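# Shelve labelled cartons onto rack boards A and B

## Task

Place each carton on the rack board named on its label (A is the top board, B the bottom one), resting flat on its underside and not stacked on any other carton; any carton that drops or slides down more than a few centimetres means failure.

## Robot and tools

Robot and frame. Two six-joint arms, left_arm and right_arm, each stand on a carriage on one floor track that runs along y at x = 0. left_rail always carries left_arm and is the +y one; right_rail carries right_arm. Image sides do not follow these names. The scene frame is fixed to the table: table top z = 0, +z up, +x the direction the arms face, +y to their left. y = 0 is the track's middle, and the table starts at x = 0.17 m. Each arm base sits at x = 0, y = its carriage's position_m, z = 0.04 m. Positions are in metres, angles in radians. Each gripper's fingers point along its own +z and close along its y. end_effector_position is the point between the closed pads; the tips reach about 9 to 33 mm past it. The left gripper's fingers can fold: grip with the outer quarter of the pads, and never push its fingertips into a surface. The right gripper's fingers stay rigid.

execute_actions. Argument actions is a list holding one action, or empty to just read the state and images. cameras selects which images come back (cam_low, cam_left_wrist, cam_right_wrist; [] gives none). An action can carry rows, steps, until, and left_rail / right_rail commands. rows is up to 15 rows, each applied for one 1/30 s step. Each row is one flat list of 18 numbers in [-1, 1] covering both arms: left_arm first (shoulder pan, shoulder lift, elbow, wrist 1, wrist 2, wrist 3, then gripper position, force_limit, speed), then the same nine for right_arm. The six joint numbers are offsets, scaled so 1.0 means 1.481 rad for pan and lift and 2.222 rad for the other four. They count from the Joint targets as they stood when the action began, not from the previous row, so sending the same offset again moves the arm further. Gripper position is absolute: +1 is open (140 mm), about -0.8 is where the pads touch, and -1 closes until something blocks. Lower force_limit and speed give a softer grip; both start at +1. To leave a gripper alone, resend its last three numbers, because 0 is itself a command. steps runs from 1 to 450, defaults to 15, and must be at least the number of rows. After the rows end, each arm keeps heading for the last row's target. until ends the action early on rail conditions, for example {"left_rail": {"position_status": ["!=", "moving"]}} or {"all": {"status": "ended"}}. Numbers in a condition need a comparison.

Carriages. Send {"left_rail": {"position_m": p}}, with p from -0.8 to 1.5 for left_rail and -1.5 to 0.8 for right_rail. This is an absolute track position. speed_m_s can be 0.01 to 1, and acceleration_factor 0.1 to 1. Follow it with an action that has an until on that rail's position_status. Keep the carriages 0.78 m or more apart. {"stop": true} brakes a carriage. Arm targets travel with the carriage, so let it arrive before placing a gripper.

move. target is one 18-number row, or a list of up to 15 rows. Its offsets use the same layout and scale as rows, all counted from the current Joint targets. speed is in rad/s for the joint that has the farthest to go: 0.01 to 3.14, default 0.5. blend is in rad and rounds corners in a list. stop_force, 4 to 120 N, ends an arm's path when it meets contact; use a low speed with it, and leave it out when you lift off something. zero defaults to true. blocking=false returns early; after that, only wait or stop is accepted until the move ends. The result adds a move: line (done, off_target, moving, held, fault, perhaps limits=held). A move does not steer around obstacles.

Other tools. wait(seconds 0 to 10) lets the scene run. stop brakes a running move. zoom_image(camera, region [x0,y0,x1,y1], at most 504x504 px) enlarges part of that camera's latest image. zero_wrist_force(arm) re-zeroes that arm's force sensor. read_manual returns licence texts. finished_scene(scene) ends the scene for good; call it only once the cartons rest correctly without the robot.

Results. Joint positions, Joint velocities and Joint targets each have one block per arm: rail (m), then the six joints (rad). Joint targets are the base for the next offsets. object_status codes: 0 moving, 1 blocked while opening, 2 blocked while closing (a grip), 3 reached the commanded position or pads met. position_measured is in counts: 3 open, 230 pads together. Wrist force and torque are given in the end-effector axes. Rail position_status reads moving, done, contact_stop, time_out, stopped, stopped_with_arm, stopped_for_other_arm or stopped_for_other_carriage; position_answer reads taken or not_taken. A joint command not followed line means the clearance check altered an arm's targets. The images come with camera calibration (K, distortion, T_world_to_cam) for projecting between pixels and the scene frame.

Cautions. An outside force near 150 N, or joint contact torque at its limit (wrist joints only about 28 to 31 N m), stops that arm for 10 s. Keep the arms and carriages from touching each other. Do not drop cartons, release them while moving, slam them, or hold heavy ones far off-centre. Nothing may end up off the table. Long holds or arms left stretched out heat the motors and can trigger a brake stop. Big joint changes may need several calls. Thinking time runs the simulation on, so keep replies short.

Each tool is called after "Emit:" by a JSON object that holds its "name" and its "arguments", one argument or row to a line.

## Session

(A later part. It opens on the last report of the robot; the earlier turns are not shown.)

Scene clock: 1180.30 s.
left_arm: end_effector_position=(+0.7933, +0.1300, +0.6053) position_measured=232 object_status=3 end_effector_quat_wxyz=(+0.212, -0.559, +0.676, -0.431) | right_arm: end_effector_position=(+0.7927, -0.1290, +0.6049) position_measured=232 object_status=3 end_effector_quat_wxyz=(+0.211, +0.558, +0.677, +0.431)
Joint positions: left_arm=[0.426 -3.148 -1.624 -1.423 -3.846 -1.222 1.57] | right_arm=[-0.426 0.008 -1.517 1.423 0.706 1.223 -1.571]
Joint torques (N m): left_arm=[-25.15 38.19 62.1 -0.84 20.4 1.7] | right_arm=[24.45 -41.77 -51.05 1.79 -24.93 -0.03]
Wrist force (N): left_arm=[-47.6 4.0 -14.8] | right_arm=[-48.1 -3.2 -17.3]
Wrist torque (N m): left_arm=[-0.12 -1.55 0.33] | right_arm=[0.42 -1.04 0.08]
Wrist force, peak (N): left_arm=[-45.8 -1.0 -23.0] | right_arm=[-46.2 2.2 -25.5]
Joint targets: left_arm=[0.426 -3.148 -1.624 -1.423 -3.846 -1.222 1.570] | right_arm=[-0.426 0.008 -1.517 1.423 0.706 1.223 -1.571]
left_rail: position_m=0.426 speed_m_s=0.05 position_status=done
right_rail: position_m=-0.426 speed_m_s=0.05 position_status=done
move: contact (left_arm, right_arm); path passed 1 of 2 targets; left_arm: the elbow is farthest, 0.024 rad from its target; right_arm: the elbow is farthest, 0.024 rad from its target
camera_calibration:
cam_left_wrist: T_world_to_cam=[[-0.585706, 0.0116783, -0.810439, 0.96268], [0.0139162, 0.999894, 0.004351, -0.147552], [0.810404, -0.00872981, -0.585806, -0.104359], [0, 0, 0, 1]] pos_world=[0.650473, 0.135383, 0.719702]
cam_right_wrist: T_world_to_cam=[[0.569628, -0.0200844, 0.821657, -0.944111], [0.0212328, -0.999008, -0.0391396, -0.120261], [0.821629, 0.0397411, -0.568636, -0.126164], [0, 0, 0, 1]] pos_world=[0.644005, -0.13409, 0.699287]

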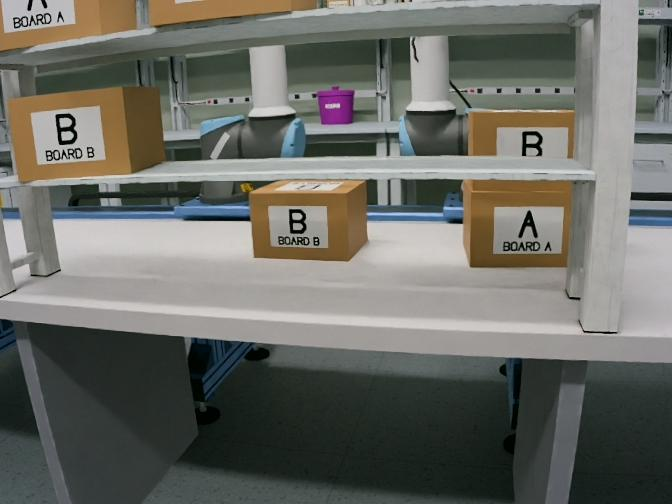

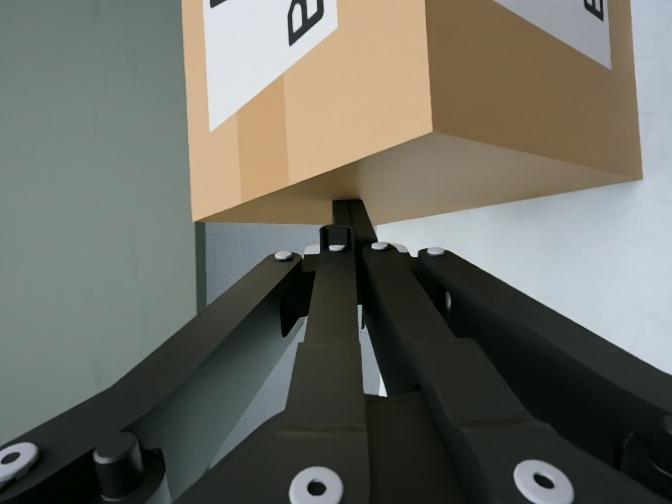

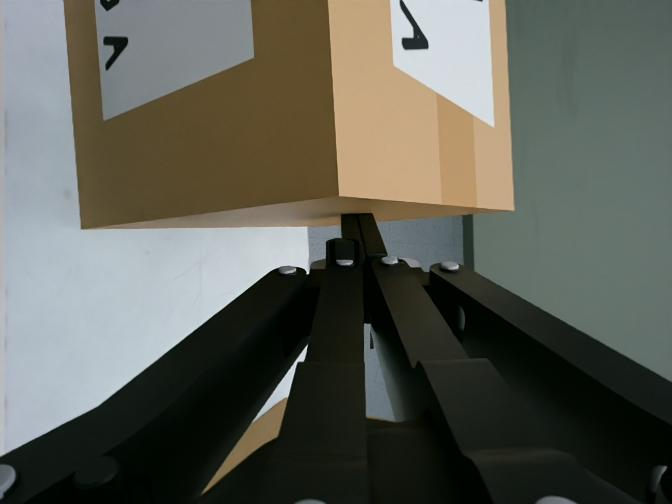

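Emit:
{"name": "move", "arguments": {
  "target": [
    [0, 0.00018, -0.0017, 0.0016, 0, 0, -1.0, 0.0, -1.0, 0, -0.00018, 0.0017, -0.0016, 0, 0, -1.0, 0.0, -1.0],
    [0.0135, 0.00018, -0.0017, 0.0016, 0, 0, -1.0, 0.0, -1.0, -0.0135, -0.00018, 0.0017, -0.0016, 0, 0, -1.0, 0.0, -1.0],
    [0.0155, -0.0046, 0.03374, -0.03017, 0, 0, -1.0, 0.0, -1.0, -0.0155, 0.0046, -0.03374, 0.03017, 0, 0, -1.0, 0.0, -1.0],
    [0.0257, 0.18138, -0.07986, -0.04052, 0, 0, -1.0, 0.0, -1.0, -0.0257, -0.18138, 0.07986, 0.04052, 0, 0, -1.0, 0.0, -1.0],
    [0.0527, 0.36799, -0.25743, 0.01215, 0, 0, -1.0, 0.0, -1.0, -0.0527, -0.36799, 0.25743, -0.01215, 0, 0, -1.0, 0.0, -1.0]
  ],
  "speed": [0.01, 0.035, 0.12, 0.3, 0.5],
  "blend": [0, 0, 0.015, 0.04, 0],
  "cameras": ["cam_low", "cam_left_wrist", "cam_right_wrist"]
}}

Emit:
{"name": "zoom_image", "arguments": {
  "camera": "cam_right_wrist",
  "region": [0, 0, 252, 252]
}}

Emit:
{"name": "zoom_image", "arguments": {
  "camera": "cam_left_wrist",
  "region": [420, 0, 672, 252]
}}

Scene clock: 1210.83 s.
left_arm: end_effector_position=(+0.4942, +0.1698, +0.5182) position_measured=232 object_status=3 end_effector_quat_wxyz=(+0.229, -0.585, +0.654, -0.423) | right_arm: end_effector_position=(+0.4936, -0.1694, +0.5179) position_measured=232 object_status=3 end_effector_quat_wxyz=(+0.228, +0.584, +0.654, +0.422)
Joint positions: left_arm=[0.426 -3.07 -1.079 -1.995 -3.819 -1.222 1.57] | right_arm=[-0.426 -0.07 -2.062 1.994 0.679 1.223 -1.571]
Joint torques (N m): left_arm=[14.25 26 37.87 2.61 -1.52 2.05] | right_arm=[-14.64 -16.27 -32.17 -2.38 2.59 0.18]
Wrist force (N): left_arm=[-0.8 1.0 0.2] | right_arm=[2.3 -4.2 -3.8]
Wrist torque (N m): left_arm=[-0.06 0.13 0.35] | right_arm=[-0.63 -0.61 0.16]
Wrist force, peak (N): left_arm=[-44.9 -6.9 -32.3] | right_arm=[-46.2 7.1 -33.9]
Joint targets: left_arm=[0.426 -3.070 -1.079 -1.995 -3.819 -1.222 1.570] | right_arm=[-0.426 -0.070 -2.063 1.995 0.679 1.223 -1.571]
left_rail: position_m=0.426 speed_m_s=0.05 position_status=done
right_rail: position_m=-0.426 speed_m_s=0.05 position_status=done
move: done
camera_calibration:
cam_left_wrist: T_world_to_cam=[[-0.584773, -0.0340256, -0.810483, 0.723709], [-0.064061, 0.997937, 0.0043255, -0.14387], [0.808663, 0.0544498, -0.585746, 0.0773806], [0, 0, 0, 1]] pos_world=[0.351415, 0.163984, 0.632502]
cam_right_wrist: T_world_to_cam=[[0.566273, -0.0643889, 0.821699, -0.709037], [-0.0566712, -0.997626, -0.0391198, -0.119078], [0.822267, -0.0244142, -0.568578, 0.0605556], [0, 0, 0, 1]] pos_world=[0.344967, -0.162972, 0.612387]

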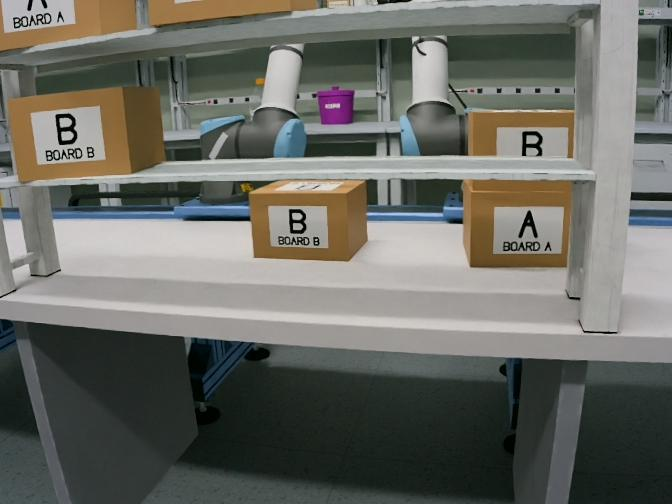

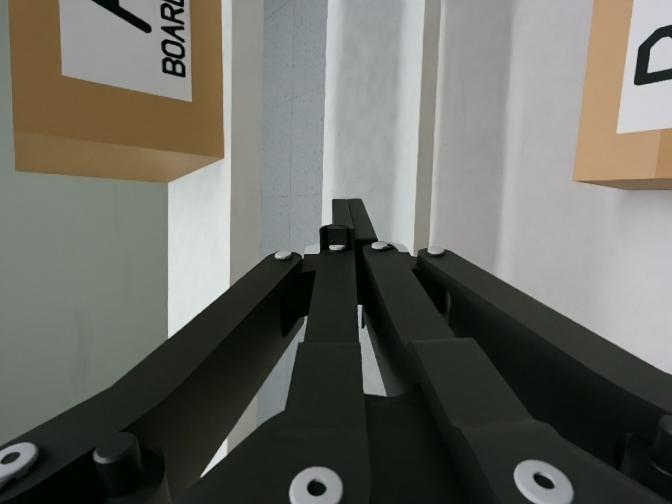

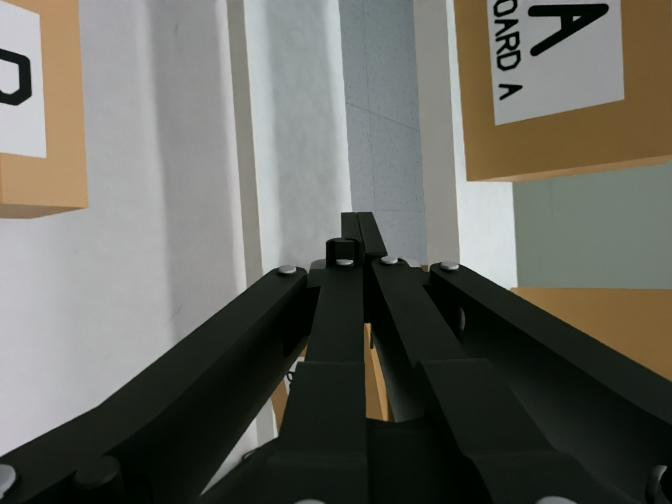

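Scaled by 2.000.

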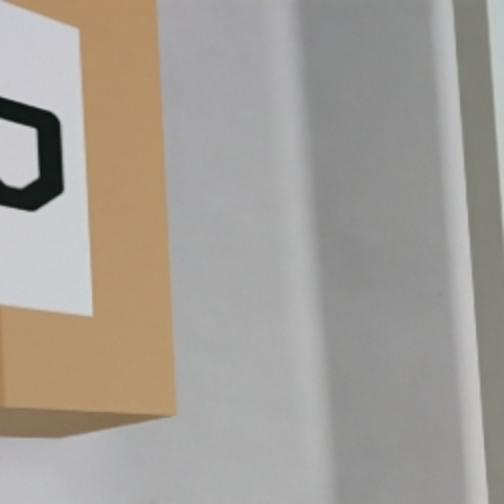

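Scaled by 2.000.

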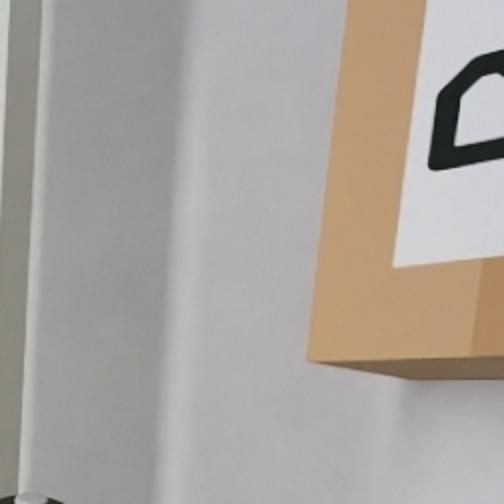

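Emit:
{"name": "move", "arguments": {
  "target": [
    [0, -0.02057, -0.18839, 0.20239, 0, 0, -1.0, 0.0, -1.0, 0, 0.02057, 0.18839, -0.20239, 0, 0, -1.0, 0.0, -1.0],
    [0, -0.18765, -0.27667, 0.40203, 0, 0, -1.0, 0.0, -1.0, 0, 0.18765, 0.27667, -0.40203, 0, 0, -1.0, 0.0, -1.0]
  ],
  "speed": [0.4, 0.3],
  "blend": [0.04, 0],
  "cameras": ["cam_low", "cam_left_wrist", "cam_right_wrist"]
}}

Emit:
{"name": "move", "arguments": {
  "target": [-0.03714, 0, 0, 0, 0, 0, -1.0, 0.0, -1.0, 0.03714, 0, 0, 0, 0, 0, -1.0, 0.0, -1.0],
  "speed": 0.06,
  "stop_force": 12,
  "cameras": []
}}

Emit:
{"name": "move", "arguments": {
  "target": [-0.02363, 0, 0, 0, 0, 0, -1.0, 0.0, -1.0, 0.02363, 0, 0, 0, 0, 0, -1.0, 0.0, -1.0],
  "speed": 0.03,
  "stop_force": 20,
  "cameras": []
}}

Emit:
{"name": "move", "arguments": {
  "target": [-0.003, 0, 0, 0, 0, 0, -1.0, 0.0, -1.0, 0.003, 0, 0, 0, 0, 0, -1.0, 0.0, -1.0],
  "speed": 0.02,
  "cameras": ["cam_left_wrist", "cam_right_wrist"]
}}

Scene clock: 1304.90 s.
left_arm: end_effector_position=(+0.4714, +0.1682, +0.1184) position_measured=232 object_status=3 end_effector_quat_wxyz=(+0.229, -0.585, +0.654, -0.423) | right_arm: end_effector_position=(+0.4708, -0.1679, +0.1181) position_measured=232 object_status=3 end_effector_quat_wxyz=(+0.228, +0.584, +0.654, +0.423)
Joint positions: left_arm=[0.426 -3.07 -1.356 -2.61 -2.926 -1.222 1.57] | right_arm=[-0.426 -0.07 -1.785 2.609 -0.214 1.223 -1.571]
Joint torques (N m): left_arm=[7.81 -4.46 22.84 2.37 -0.56 2.08] | right_arm=[-9.68 3.18 -19.63 -2.16 1.98 0.22]
Wrist force (N): left_arm=[-0.8 0.5 0.0] | right_arm=[1.8 -3.9 -3.7]
Wrist torque (N m): left_arm=[-0.19 0.12 0.35] | right_arm=[-0.59 -0.50 0.22]
Wrist force, peak (N): left_arm=[-1.2 1.7 0.5] | right_arm=[2.6 -2.2 -5.6]
Joint targets: left_arm=[0.426 -3.070 -1.357 -2.610 -2.926 -1.222 1.570] | right_arm=[-0.426 -0.070 -1.785 2.609 -0.215 1.223 -1.571]
left_rail: position_m=0.426 speed_m_s=0.05 position_status=done
right_rail: position_m=-0.426 speed_m_s=0.05 position_status=done
move: done
camera_calibration:
cam_left_wrist: T_world_to_cam=[[-0.584319, -0.03399, -0.810812, 0.386155], [-0.0641189, 0.997933, 0.00437355, -0.142002], [0.808987, 0.0545439, -0.58529, -0.138422], [0, 0, 0, 1]] pos_world=[0.328514, 0.162384, 0.232702]
cam_right_wrist: T_world_to_cam=[[0.56581, -0.0643773, 0.822019, -0.367289], [-0.0567234, -0.997625, -0.0390864, -0.134414], [0.822582, -0.0245122, -0.568118, -0.148164], [0, 0, 0, 1]] pos_world=[0.322068, -0.161372, 0.21249]

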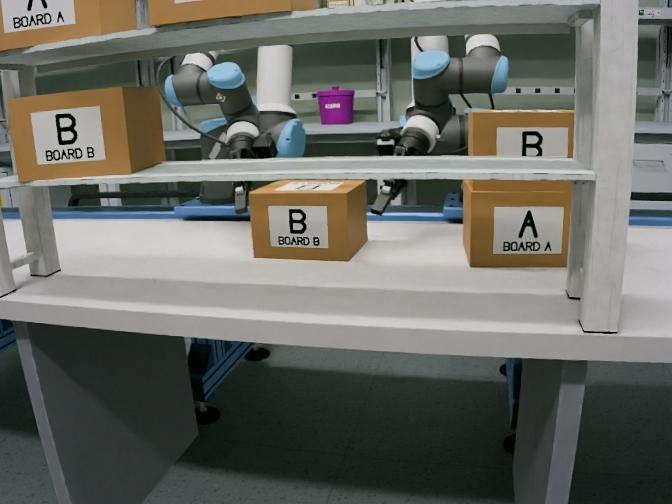

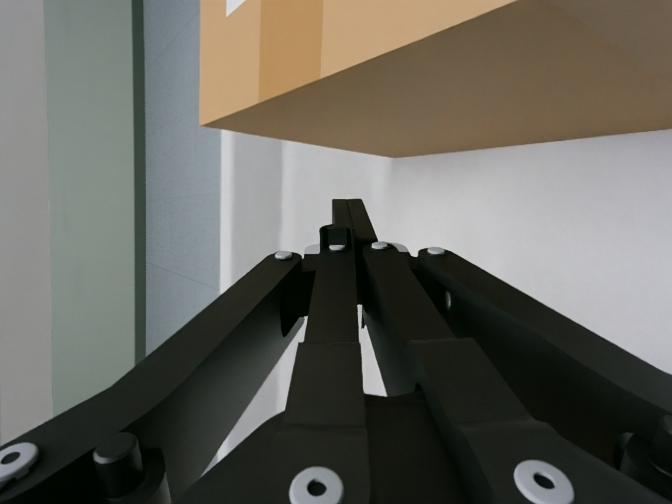

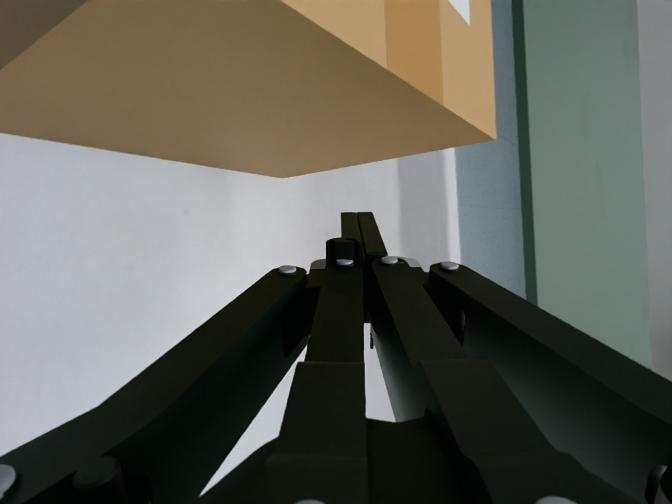

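Scene clock: 1306.77 s.
left_arm: end_effector_position=(+0.4565, +0.1427, +0.1183) position_measured=232 object_status=3 end_effector_quat_wxyz=(+0.217, -0.566, +0.669, -0.429) | right_arm: end_effector_position=(+0.4559, -0.1424, +0.1181) position_measured=232 object_status=3 end_effector_quat_wxyz=(+0.217, +0.566, +0.670, +0.429)
Joint positions: left_arm=[0.426 -3.125 -1.357 -2.61 -2.926 -1.222 1.57] | right_arm=[-0.426 -0.015 -1.785 2.609 -0.215 1.223 -1.571]
Joint torques (N m): left_arm=[-15.46 -6.97 26.66 2.01 -0.22 1.92] | right_arm=[11.15 1.37 -23.43 -1.74 1.75 0.27]
Wrist force (N): left_arm=[-0.8 0.7 0.2] | right_arm=[1.8 -3.7 -3.4]
Wrist torque (N m): left_arm=[-0.13 0.12 0.35] | right_arm=[-0.57 -0.52 0.21]
Wrist force, peak (N): left_arm=[-1.4 0.7 0.1] | right_arm=[1.8 -4.1 -3.8]
Joint targets: left_arm=[0.426 -3.125 -1.357 -2.610 -2.926 -1.222 1.570] | right_arm=[-0.426 -0.015 -1.785 2.609 -0.215 1.223 -1.571]
left_rail: position_m=0.426 speed_m_s=0.05 position_status=done
right_rail: position_m=-0.426 speed_m_s=0.05 position_status=done
move: done
No camera images: "cameras" was empty.

Scene clock: 1308.70 s.
left_arm: end_effector_position=(+0.4497, +0.1321, +0.1183) position_measured=232 object_status=3 end_effector_quat_wxyz=(+0.212, -0.558, +0.676, -0.432) | right_arm: end_effector_position=(+0.4489, -0.1316, +0.1180) position_measured=232 object_status=3 end_effector_quat_wxyz=(+0.211, +0.558, +0.677, +0.431)
Joint positions: left_arm=[0.426 -3.149 -1.357 -2.61 -2.926 -1.222 1.57] | right_arm=[-0.426 0.009 -1.785 2.609 -0.215 1.223 -1.571]
Joint torques (N m): left_arm=[5.38 -5.16 27.77 1.81 12.54 1.63] | right_arm=[-6.78 0.29 -25.67 -1.28 -11.86 0.05]
Wrist force (N): left_arm=[-18.9 2.9 -9.5] | right_arm=[-17.2 -6.0 -11.9]
Wrist torque (N m): left_arm=[-0.17 -0.50 0.40] | right_arm=[-0.58 -0.97 0.21]
Wrist force, peak (N): left_arm=[-26.9 -0.6 -7.4] | right_arm=[-24.4 -3.6 -9.5]
Joint targets: left_arm=[0.426 -3.149 -1.357 -2.610 -2.926 -1.222 1.570] | right_arm=[-0.426 0.009 -1.785 2.609 -0.215 1.223 -1.571]
left_rail: position_m=0.426 speed_m_s=0.05 position_status=done
right_rail: position_m=-0.426 speed_m_s=0.05 position_status=done
move: contact (left_arm, right_arm); left_arm: the shoulder pan is farthest, 0.011 rad from its target; right_arm: the shoulder pan is farthest, 0.011 rad from its target
No camera images: "cameras" was empty.

Scene clock: 1309.40 s.
left_arm: end_effector_position=(+0.4485, +0.1301, +0.1183) position_measured=232 object_status=3 end_effector_quat_wxyz=(+0.211, -0.557, +0.677, -0.432) | right_arm: end_effector_position=(+0.4477, -0.1296, +0.1180) position_measured=232 object_status=3 end_effector_quat_wxyz=(+0.211, +0.556, +0.678, +0.432)
Joint positions: left_arm=[0.426 -3.153 -1.357 -2.61 -2.926 -1.222 1.57] | right_arm=[-0.426 0.014 -1.785 2.609 -0.215 1.223 -1.571]
Joint torques (N m): left_arm=[-40.33 -7.4 28.71 1.82 12.89 2.13] | right_arm=[29.78 0.44 -25.15 -1.53 -17.37 0.14]
Wrist force (N): left_arm=[-48.6 -1.1 -14.1] | right_arm=[-44.7 -2.4 -16.5]
Wrist torque (N m): left_arm=[-0.03 -1.58 0.35] | right_arm=[-0.67 -1.65 0.27]
Wrist force, peak (N): left_arm=[-48.6 -1.1 -14.1] | right_arm=[-44.7 -2.4 -16.5]
Joint targets: left_arm=[0.426 -3.153 -1.357 -2.610 -2.926 -1.222 1.570] | right_arm=[-0.426 0.014 -1.785 2.609 -0.215 1.223 -1.571]
left_rail: position_m=0.426 speed_m_s=0.05 position_status=done
right_rail: position_m=-0.426 speed_m_s=0.05 position_status=done
move: done
camera_calibration:
cam_left_wrist: T_world_to_cam=[[-0.585169, 0.0144518, -0.810783, 0.365499], [0.0185544, 0.999818, 0.00443002, -0.142754], [0.810699, -0.0124513, -0.58533, -0.109973], [0, 0, 0, 1]] pos_world=[0.305682, 0.136077, 0.232603]
cam_right_wrist: T_world_to_cam=[[0.56922, -0.0170411, 0.822008, -0.347096], [0.026383, -0.998892, -0.0389777, -0.134925], [0.821762, 0.043874, -0.56814, -0.119102], [0, 0, 0, 1]] pos_world=[0.299007, -0.135465, 0.21239]
Images, in order (width x height): cam_left_wrist 672x504, cam_right_wrist 672x504.

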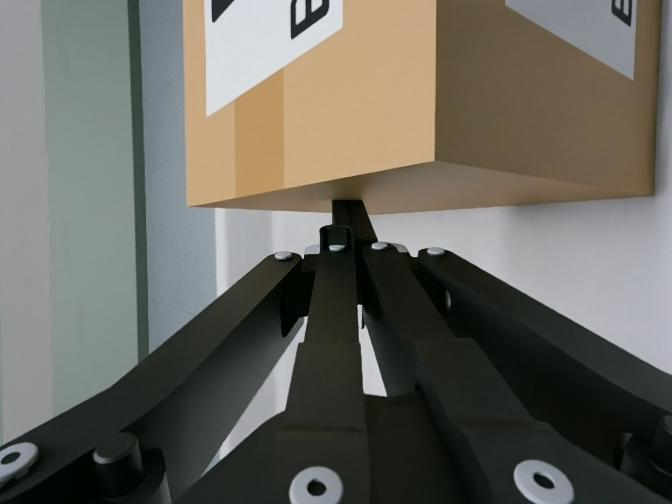

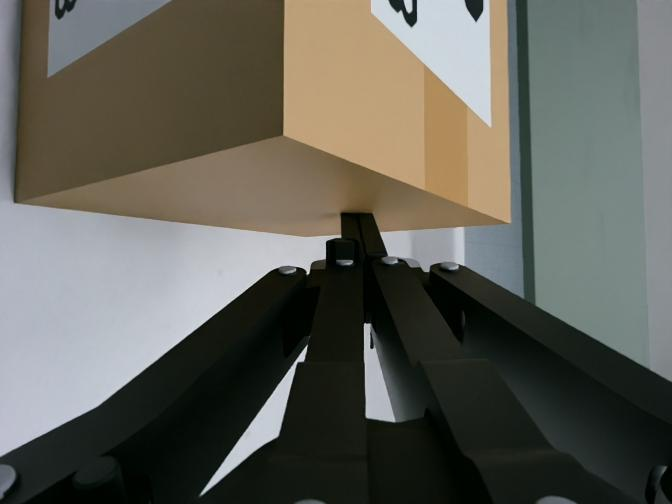

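Emit:
{"name": "move", "arguments": {
  "target": [
    [-0.0003, 0.03039, 0.00941, -0.02966, 0, 0, -1.0, 0.0, -1.0, 0.0003, -0.03039, -0.00941, 0.02966, 0, 0, -1.0, 0.0, -1.0],
    [0.0014, -0.12982, 0.09365, -0.00712, 0, 0, -1.0, 0.0, -1.0, -0.0014, 0.12982, -0.09365, 0.00712, 0, 0, -1.0, 0.0, -1.0]
  ],
  "speed": [0.08, 0.12],
  "blend": [0.01, 0],
  "cameras": ["cam_low", "cam_left_wrist", "cam_right_wrist"]
}}

Emit:
{"name": "move", "arguments": {
  "target": [0, -0.0306, -0.0091, 0.0295, 0, 0, -1.0, 0.0, -1.0, 0, 0.0306, 0.0091, -0.0295, 0, 0, -1.0, 0.0, -1.0],
  "speed": 0.025,
  "stop_force": 8,
  "cameras": ["cam_left_wrist", "cam_right_wrist"]
}}

Scene clock: 1328.87 s.
left_arm: end_effector_position=(+0.5723, +0.1298, +0.1384) position_measured=232 object_status=3 end_effector_quat_wxyz=(+0.211, -0.558, +0.677, -0.432) | right_arm: end_effector_position=(+0.5715, -0.1290, +0.1380) position_measured=232 object_status=3 end_effector_quat_wxyz=(+0.211, +0.557, +0.678, +0.432)
Joint positions: left_arm=[0.426 -3.151 -1.549 -2.402 -2.942 -1.222 1.57] | right_arm=[-0.426 0.012 -1.593 2.401 -0.199 1.223 -1.571]
Joint torques (N m): left_arm=[-17.02 16.2 50.42 4.93 21.62 2.06] | right_arm=[15.31 -21.41 -38.42 -4.37 -25.56 0.45]
Wrist force (N): left_arm=[-50.1 8.5 -12.1] | right_arm=[-48.6 -9.5 -16.1]
Wrist torque (N m): left_arm=[-0.22 -1.66 0.50] | right_arm=[-0.59 -1.71 0.12]
Wrist force, peak (N): left_arm=[-54.1 8.8 -13.7] | right_arm=[-52.2 -9.8 -17.1]
Joint targets: left_arm=[0.426 -3.151 -1.549 -2.402 -2.942 -1.222 1.570] | right_arm=[-0.426 0.012 -1.592 2.401 -0.199 1.223 -1.571]
left_rail: position_m=0.426 speed_m_s=0.05 position_status=done
right_rail: position_m=-0.426 speed_m_s=0.05 position_status=done
move: done
camera_calibration:
cam_left_wrist: T_world_to_cam=[[-0.585198, 0.0133377, -0.810781, 0.454408], [0.0166791, 0.999851, 0.00440946, -0.143837], [0.810719, -0.0109427, -0.585334, -0.198788], [0, 0, 0, 1]] pos_world=[0.429479, 0.135579, 0.252702]
cam_right_wrist: T_world_to_cam=[[0.569185, -0.018149, 0.822009, -0.434124], [0.0245107, -0.998937, -0.0390273, -0.135725], [0.821844, 0.0423618, -0.568135, -0.209752], [0, 0, 0, 1]] pos_world=[0.422807, -0.134574, 0.23239]

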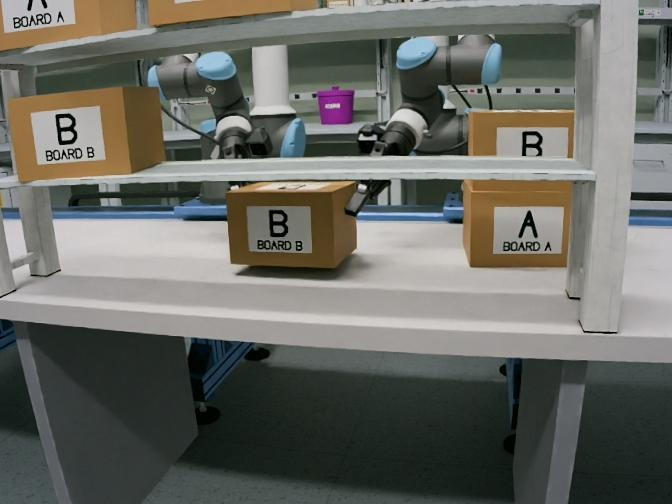

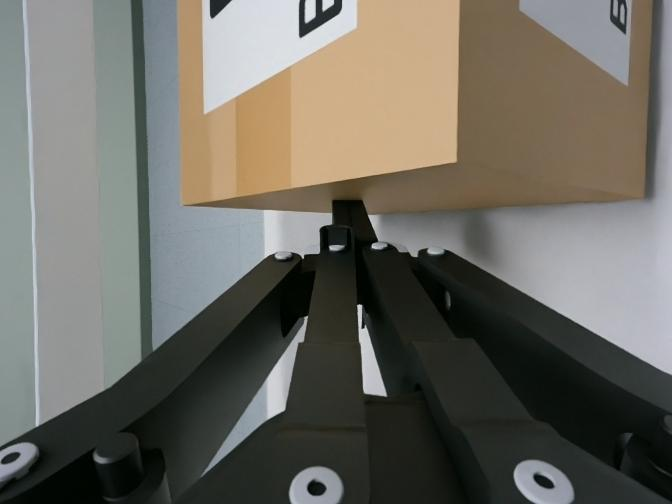

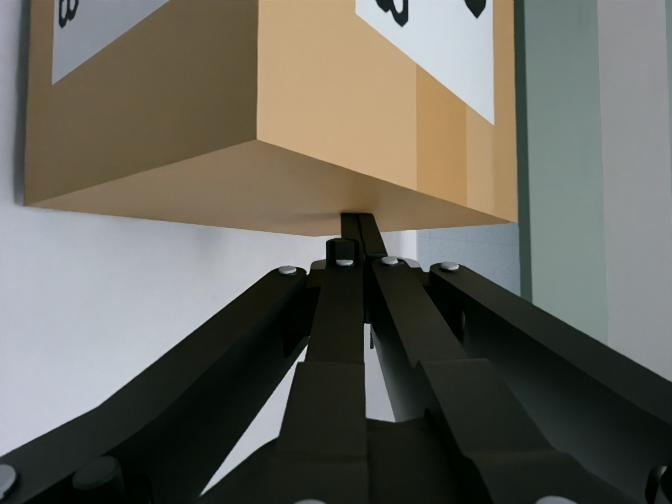

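Scene clock: 1332.20 s.
left_arm: end_effector_position=(+0.5725, +0.1298, +0.1193) position_measured=232 object_status=3 end_effector_quat_wxyz=(+0.211, -0.558, +0.677, -0.432) | right_arm: end_effector_position=(+0.5717, -0.1290, +0.1191) position_measured=232 object_status=3 end_effector_quat_wxyz=(+0.211, +0.557, +0.678, +0.432)
Joint positions: left_arm=[0.426 -3.151 -1.583 -2.417 -2.892 -1.222 1.57] | right_arm=[-0.426 0.012 -1.558 2.417 -0.249 1.223 -1.571]
Joint torques (N m): left_arm=[-17.59 55.54 48.4 -0.35 24.33 1.93] | right_arm=[17.19 -45.12 -35.55 2.22 -25.27 0.33]
Wrist force (N): left_arm=[-51.0 5.3 -19.2] | right_arm=[-48.9 -5.2 -22.0]
Wrist torque (N m): left_arm=[-0.18 -1.62 0.44] | right_arm=[-0.49 -1.78 0.20]
Wrist force, peak (N): left_arm=[-48.7 -2.4 -34.3] | right_arm=[-46.7 2.2 -34.8]
Joint targets: left_arm=[0.426 -3.151 -1.583 -2.417 -2.892 -1.222 1.570] | right_arm=[-0.426 0.012 -1.558 2.417 -0.249 1.223 -1.571]
left_rail: position_m=0.426 speed_m_s=0.05 position_status=done
right_rail: position_m=-0.426 speed_m_s=0.05 position_status=done
move: contact (left_arm, right_arm); left_arm: the wrist 1 is farthest, 0.015 rad from its target; right_arm: the wrist 1 is farthest, 0.016 rad from its target
camera_calibration:
cam_left_wrist: T_world_to_cam=[[-0.585198, 0.0133377, -0.810781, 0.438981], [0.0166791, 0.999851, 0.00440946, -0.143754], [0.810719, -0.0109427, -0.585334, -0.210049], [0, 0, 0, 1]] pos_world=[0.429579, 0.135579, 0.233602]
cam_right_wrist: T_world_to_cam=[[0.569185, -0.018149, 0.822009, -0.418563], [0.0245107, -0.998937, -0.0390273, -0.136469], [0.821844, 0.0423618, -0.568135, -0.220628], [0, 0, 0, 1]] pos_world=[0.422907, -0.134574, 0.21339]
Images, in order (width x height): cam_left_wrist 672x504, cam_right_wrist 672x504.

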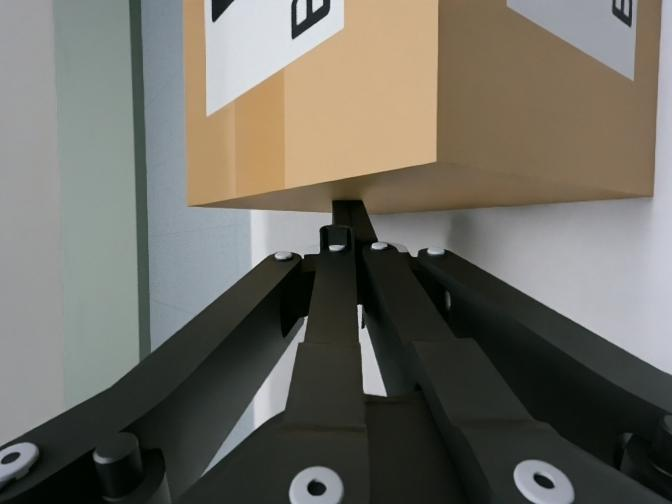

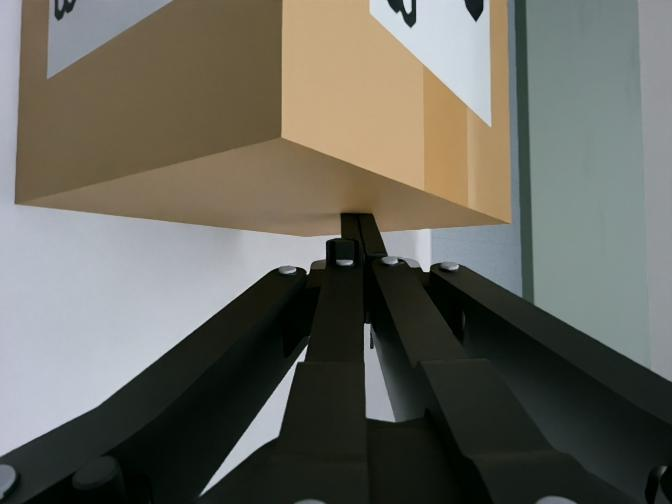

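Emit:
{"name": "move", "arguments": {
  "target": [
    [0, -0.00183, -0.00054, 0.00177, 0, 0, -1.0, 0.0, -1.0, 0, 0.00183, 0.00054, -0.00177, 0, 0, -1.0, 0.0, -1.0],
    [0.0155, -0.00183, -0.00054, 0.00177, 0, 0, -1.0, 0.0, -1.0, -0.0155, 0.00183, 0.00054, -0.00177, 0, 0, -1.0, 0.0, -1.0],
    [0.0419, -0.10548, -0.11411, 0.38039, 0, 0, -1.0, 0.0, -1.0, -0.0419, 0.10548, 0.11411, -0.38039, 0, 0, -1.0, 0.0, -1.0]
  ],
  "speed": [0.01, 0.04, 0.35],
  "blend": [0, 0, 0],
  "cameras": ["cam_low", "cam_left_wrist", "cam_right_wrist"]
}}

Emit:
{"name": "move", "arguments": {
  "target": [-0.02566, 0, 0, 0, 0, 0, -1.0, 0.0, -1.0, 0.02566, 0, 0, 0, 0, 0, -1.0, 0.0, -1.0],
  "speed": 0.05,
  "stop_force": 12,
  "cameras": []
}}

Emit:
{"name": "move", "arguments": {
  "target": [-0.0216, 0, 0, 0, 0, 0, -1.0, 0.0, -1.0, 0.0216, 0, 0, 0, 0, 0, -1.0, 0.0, -1.0],
  "speed": 0.025,
  "stop_force": 20,
  "cameras": ["cam_left_wrist", "cam_right_wrist"]
}}

Scene clock: 1380.20 s.
left_arm: end_effector_position=(+0.5934, +0.1498, +0.1065) position_measured=232 object_status=3 end_effector_quat_wxyz=(+0.263, -0.540, +0.652, -0.463) | right_arm: end_effector_position=(+0.5909, -0.1512, +0.0996) position_measured=232 object_status=3 end_effector_quat_wxyz=(+0.276, +0.531, +0.647, +0.472)
Joint positions: left_arm=[0.426 -3.117 -1.628 -2.486 -2.647 -1.222 1.57] | right_arm=[-0.426 -0.026 -1.496 2.515 -0.578 1.223 -1.571]
Joint torques (N m): left_arm=[-1.77 32.15 28.19 0.45 0.42 -0.13] | right_arm=[-10 -20.59 -29.87 0.53 0.79 0.19]
Wrist force (N): left_arm=[-0.8 1.1 0.2] | right_arm=[0.5 -4.8 -2.9]
Wrist torque (N m): left_arm=[-0.06 0.13 0.36] | right_arm=[-0.81 -0.24 0.16]
Wrist force, peak (N): left_arm=[-46.7 -13.9 -59.5] | right_arm=[-45.1 13.5 -62.6]
Joint targets: left_arm=[0.426 -3.117 -1.628 -2.486 -2.647 -1.222 1.570] | right_arm=[-0.426 -0.026 -1.496 2.515 -0.578 1.223 -1.571]
Tool commands: left_gripper/position=-1.0 left_gripper/force_limit=+0.003922 left_gripper/speed=-1.0 right_gripper/position=-1.0 right_gripper/force_limit=+0.0 right_gripper/speed=-1.0
FORCE FAULT: contact force on the left arm reached its limit, and that arm stopped for 10 seconds. The contact can be on any part of that arm, not only on its tool. That arm's remaining commands of this call were not run. That arm's target is now where it stood when the stop ended, not its last command. That arm accepts commands again.
left_rail: position_m=0.426 speed_m_s=0.05 position_status=done
right_rail: position_m=-0.426 speed_m_s=0.05 position_status=done
move: fault (left_arm), off_target (right_arm; braked at the fault stop of left_arm); path passed 2 of 3 targets; left_arm: the wrist 1 is farthest, 0.600 rad from its target; right_arm: the wrist 1 is farthest, 0.517 rad from its target
camera_calibration:
cam_left_wrist: T_world_to_cam=[[-0.474476, -0.00386454, -0.88026, 0.384915], [-0.0181124, 0.999822, 0.00537349, -0.143468], [0.880082, 0.0184932, -0.474461, -0.291735], [0, 0, 0, 1]] pos_world=[0.436785, 0.150325, 0.201179]
cam_right_wrist: T_world_to_cam=[[0.422387, -0.0359616, 0.905702, -0.338253], [-0.00715107, -0.999314, -0.0363436, -0.141504], [0.906387, 0.00887432, -0.422355, -0.316033], [0, 0, 0, 1]] pos_world=[0.42831, -0.150767, 0.167736]

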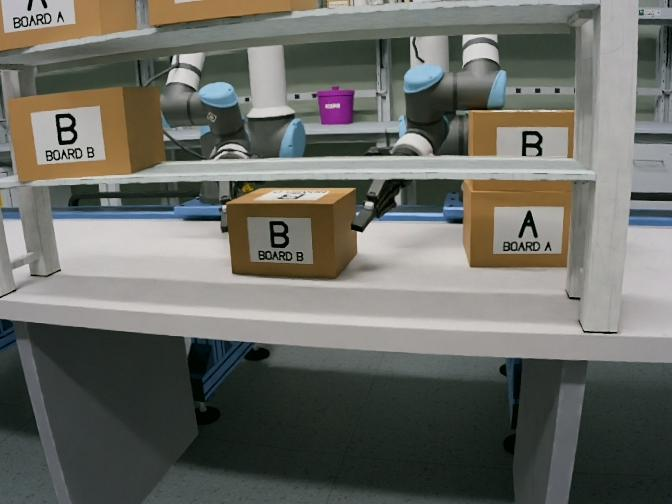

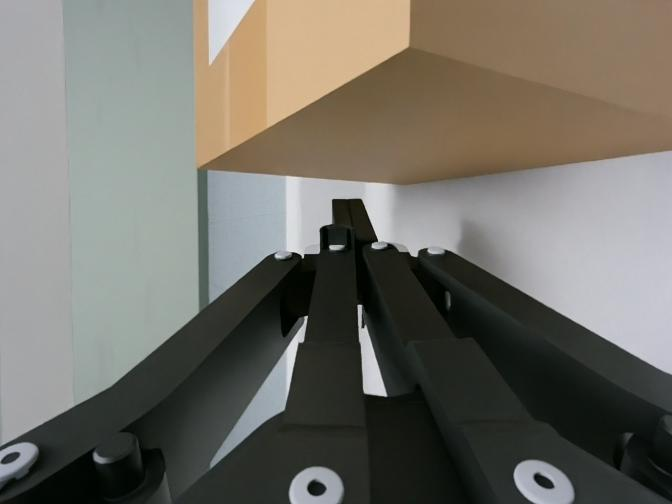

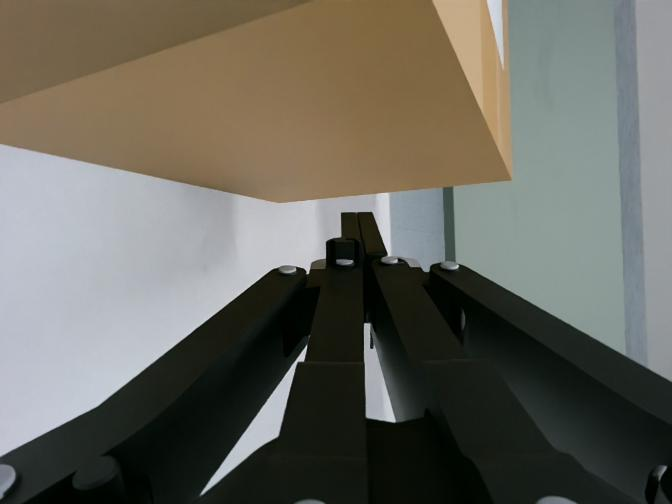

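not run: an earlier result of this reply reported a stop or a fault. Calls in your next reply go to the robot.

not run: an earlier result of this reply reported a stop or a fault. Calls in your next reply go to the robot.

Emit:
{"name": "move", "arguments": {
  "target": [
    [0.0172, 0.1596, 0, 0, 0, 0, -1.0, 0.0, -1.0, -0.0162, -0.1715, 0, 0, 0, 0, -1.0, 0.0, -1.0],
    [0.03066, 0.37063, 0.22097, -0.52817, 0, 0, -1.0, 0.0, -1.0, -0.02971, -0.38251, -0.23402, 0.56571, 0, 0, -1.0, 0.0, -1.0]
  ],
  "speed": [0.2, 0.45],
  "blend": [0.04, 0],
  "cameras": ["cam_low", "cam_left_wrist", "cam_right_wrist"]
}}

Emit:
{"name": "zoom_image", "arguments": {
  "camera": "cam_low",
  "region": [440, 90, 600, 290]
}}

Scene clock: 1445.73 s.
left_arm: end_effector_position=(+0.4937, +0.1692, +0.5176) position_measured=232 object_status=3 end_effector_quat_wxyz=(+0.228, -0.585, +0.654, -0.422) | right_arm: end_effector_position=(+0.4934, -0.1698, +0.5171) position_measured=232 object_status=3 end_effector_quat_wxyz=(+0.228, +0.585, +0.654, +0.422)
Joint positions: left_arm=[0.426 -3.071 -1.079 -1.995 -3.82 -1.222 1.57] | right_arm=[-0.426 -0.07 -2.063 1.995 0.679 1.223 -1.571]
Joint torques (N m): left_arm=[11.1 24.11 58.96 -3.31 0.97 -0.14] | right_arm=[-11.82 -16.01 -48.4 3.72 -0.44 0.01]
Wrist force (N): left_arm=[-1.0 1.0 0.0] | right_arm=[1.0 -4.6 -3.8]
Wrist torque (N m): left_arm=[-0.06 0.17 0.35] | right_arm=[-0.75 -0.30 0.15]
Wrist force, peak (N): left_arm=[-1.9 -0.5 1.3] | right_arm=[1.4 -4.1 -5.3]
Joint targets: left_arm=[0.426 -3.071 -1.079 -1.995 -3.821 -1.222 1.570] | right_arm=[-0.426 -0.070 -2.063 1.995 0.679 1.223 -1.571]
left_rail: position_m=0.426 speed_m_s=0.05 position_status=done
right_rail: position_m=-0.426 speed_m_s=0.05 position_status=done
move: done
camera_calibration:
cam_left_wrist: T_world_to_cam=[[-0.586491, -0.0333087, -0.80927, 0.722996], [-0.0628133, 0.998015, 0.0044445, -0.144013], [0.807516, 0.0534396, -0.58742, 0.0790913], [0, 0, 0, 1]] pos_world=[0.351117, 0.163583, 0.632199]
cam_right_wrist: T_world_to_cam=[[0.567463, -0.0648456, 0.820842, -0.708453], [-0.0575672, -0.997579, -0.0390104, -0.119062], [0.821384, -0.0251166, -0.569822, 0.0612412], [0, 0, 0, 1]] pos_world=[0.344864, -0.163176, 0.61178]

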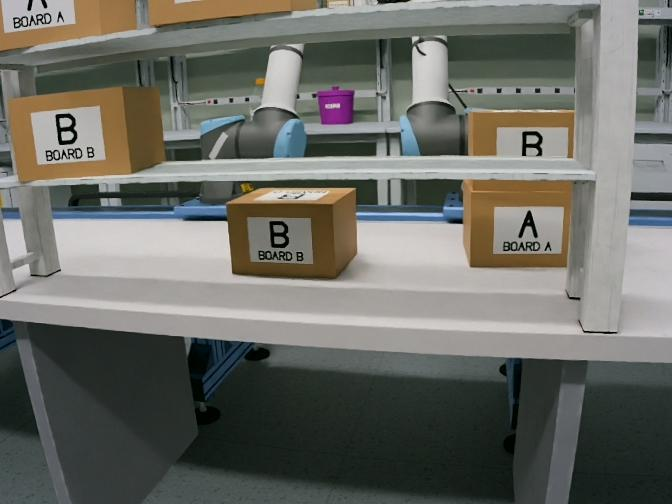

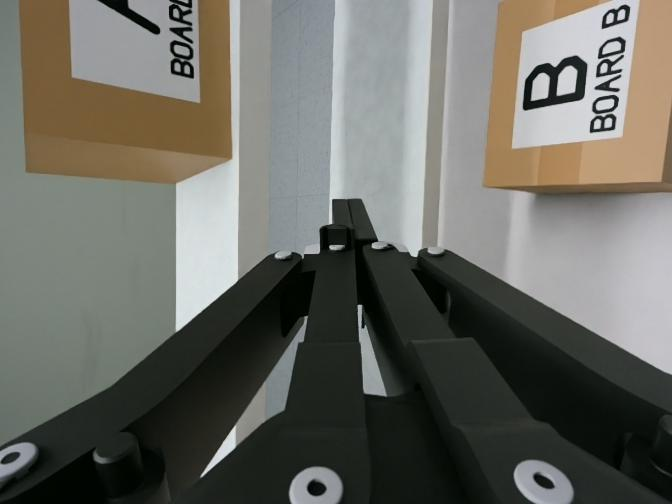

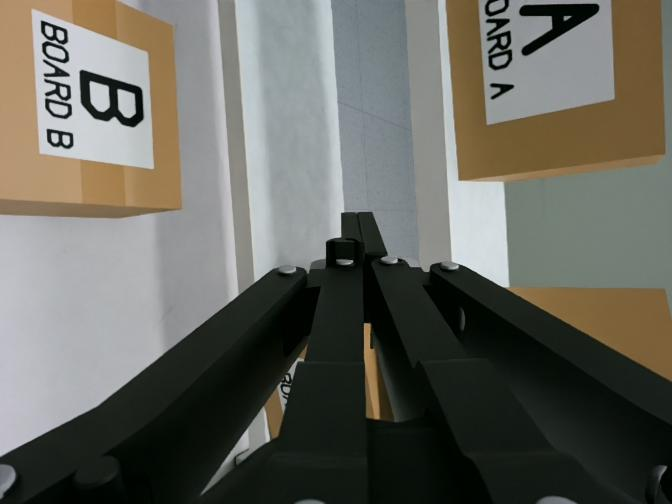

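Scaled by 2.520.

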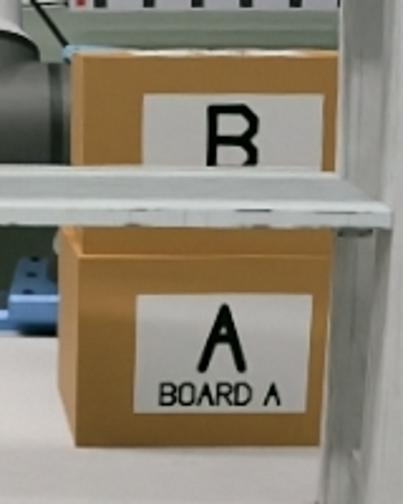

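Emit:
{"name": "execute_actions", "arguments": {
  "actions": [
    {"left_rail": {"position_m": 0.918, "speed_m_s": 0.3, "acceleration_factor": 0.4}, "right_rail": {"position_m": 0.053, "speed_m_s": 0.29, "acceleration_factor": 0.4}, "steps": 250, "until": {"all": {"status": "ended"}}}
  ],
  "cameras": ["cam_low", "cam_left_wrist", "cam_right_wrist"]
}}

Emit:
{"name": "zoom_image", "arguments": {
  "camera": "cam_right_wrist",
  "region": [0, 0, 252, 252]
}}

Emit:
{"name": "zoom_image", "arguments": {
  "camera": "cam_left_wrist",
  "region": [420, 0, 672, 252]
}}

Scene clock: 1460.73 s.
left_arm: end_effector_position=(+0.4937, +0.6615, +0.5176) position_measured=232 object_status=3 end_effector_quat_wxyz=(+0.228, -0.585, +0.654, -0.422) end_effector_velocity=(+0.000, +0.000, +0.001) end_effector_angular_velocity=(+0.000, -0.002, -0.002) | right_arm: end_effector_position=(+0.4933, +0.3092, +0.5171) position_measured=232 object_status=3 end_effector_quat_wxyz=(+0.228, +0.585, +0.654, +0.422) end_effector_velocity=(+0.001, -0.001, +0.000) end_effector_angular_velocity=(+0.000, +0.001, -0.004)
Joint positions: left_arm=[0.918 -3.071 -1.079 -1.995 -3.821 -1.222 1.57] | right_arm=[0.053 -0.07 -2.063 1.995 0.679 1.223 -1.571]
Joint velocities: left_arm=[0.001 -0.001 0.001 0.001 0 0.001 0.001] | right_arm=[0.001 -0.002 0 0 0 0.001 0.001]
Joint torques (N m): left_arm=[9.61 24.75 50.96 0.37 0.52 0.09] | right_arm=[-10.06 -12.99 -39.07 0.36 -1.43 -0.32]
Wrist force (N): left_arm=[-1.2 1.1 0.0] | right_arm=[1.1 -4.5 -3.6]
Wrist torque (N m): left_arm=[-0.03 0.21 0.35] | right_arm=[-0.72 -0.32 0.15]
Wrist force, peak (N): left_arm=[-1.6 1.0 0.0] | right_arm=[0.8 -4.9 -4.0]
Joint targets: left_arm=[0.918 -3.071 -1.079 -1.995 -3.821 -1.222 1.570] | right_arm=[0.053 -0.070 -2.063 1.995 0.679 1.223 -1.571]
Tool commands: left_gripper/position=-1.0 left_gripper/force_limit=+0.0 left_gripper/speed=-1.0 right_gripper/position=-1.0 right_gripper/force_limit=+0.0 right_gripper/speed=-1.0
left_rail: position_m=0.918 speed_m_s=0.30 position_status=done
right_rail: position_m=0.053 speed_m_s=0.29 position_status=done
camera_calibration:
cam_left_wrist: T_world_to_cam=[[-0.586491, -0.0333087, -0.80927, 0.739475], [-0.0628133, 0.998015, 0.0044445, -0.635336], [0.807516, 0.0534396, -0.58742, 0.0528418], [0, 0, 0, 1]] pos_world=[0.351117, 0.655883, 0.632299]
cam_right_wrist: T_world_to_cam=[[0.56751, -0.0648467, 0.820809, -0.677388], [-0.0575714, -0.997579, -0.0390071, 0.358778], [0.821351, -0.0251182, -0.569869, 0.0733129], [0, 0, 0, 1]] pos_world=[0.344864, 0.315824, 0.61178]

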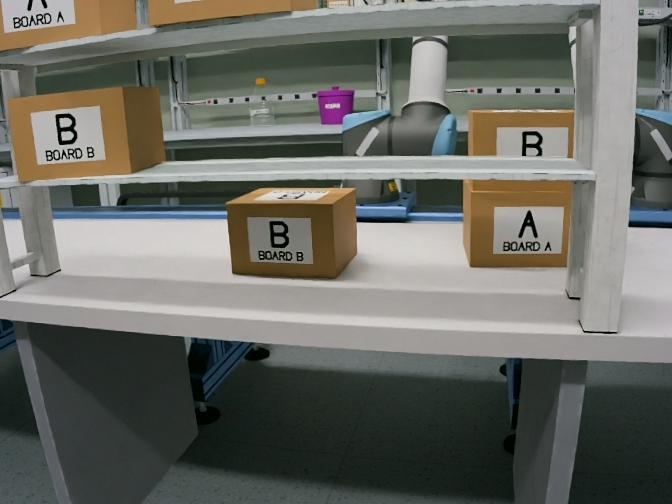

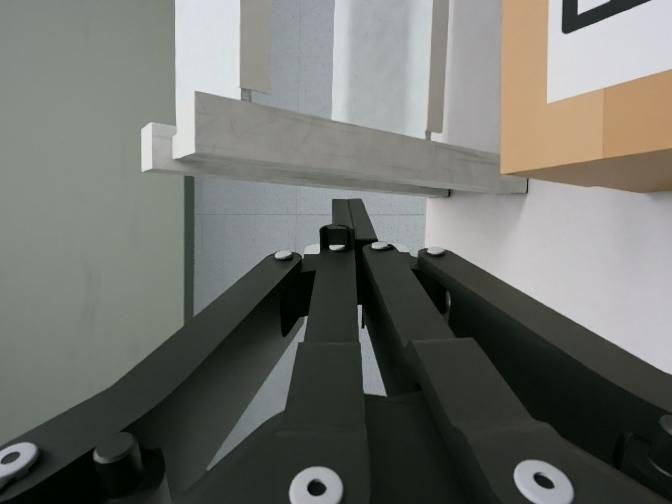

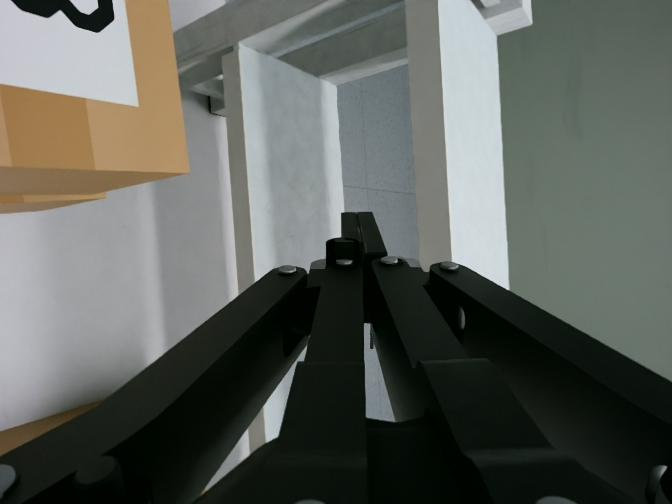

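Scaled by 2.000.

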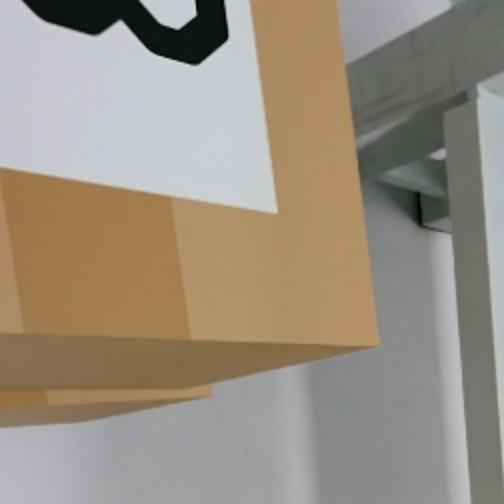

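Scaled by 2.000.

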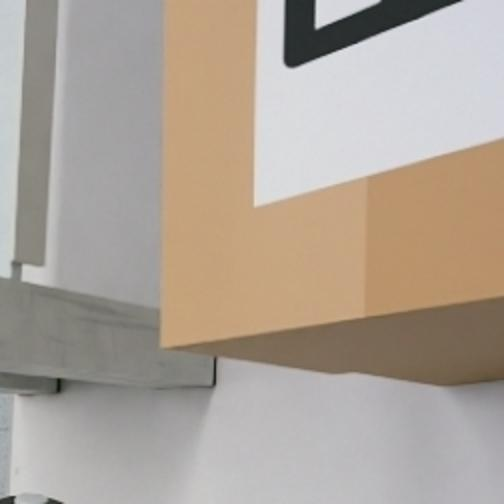

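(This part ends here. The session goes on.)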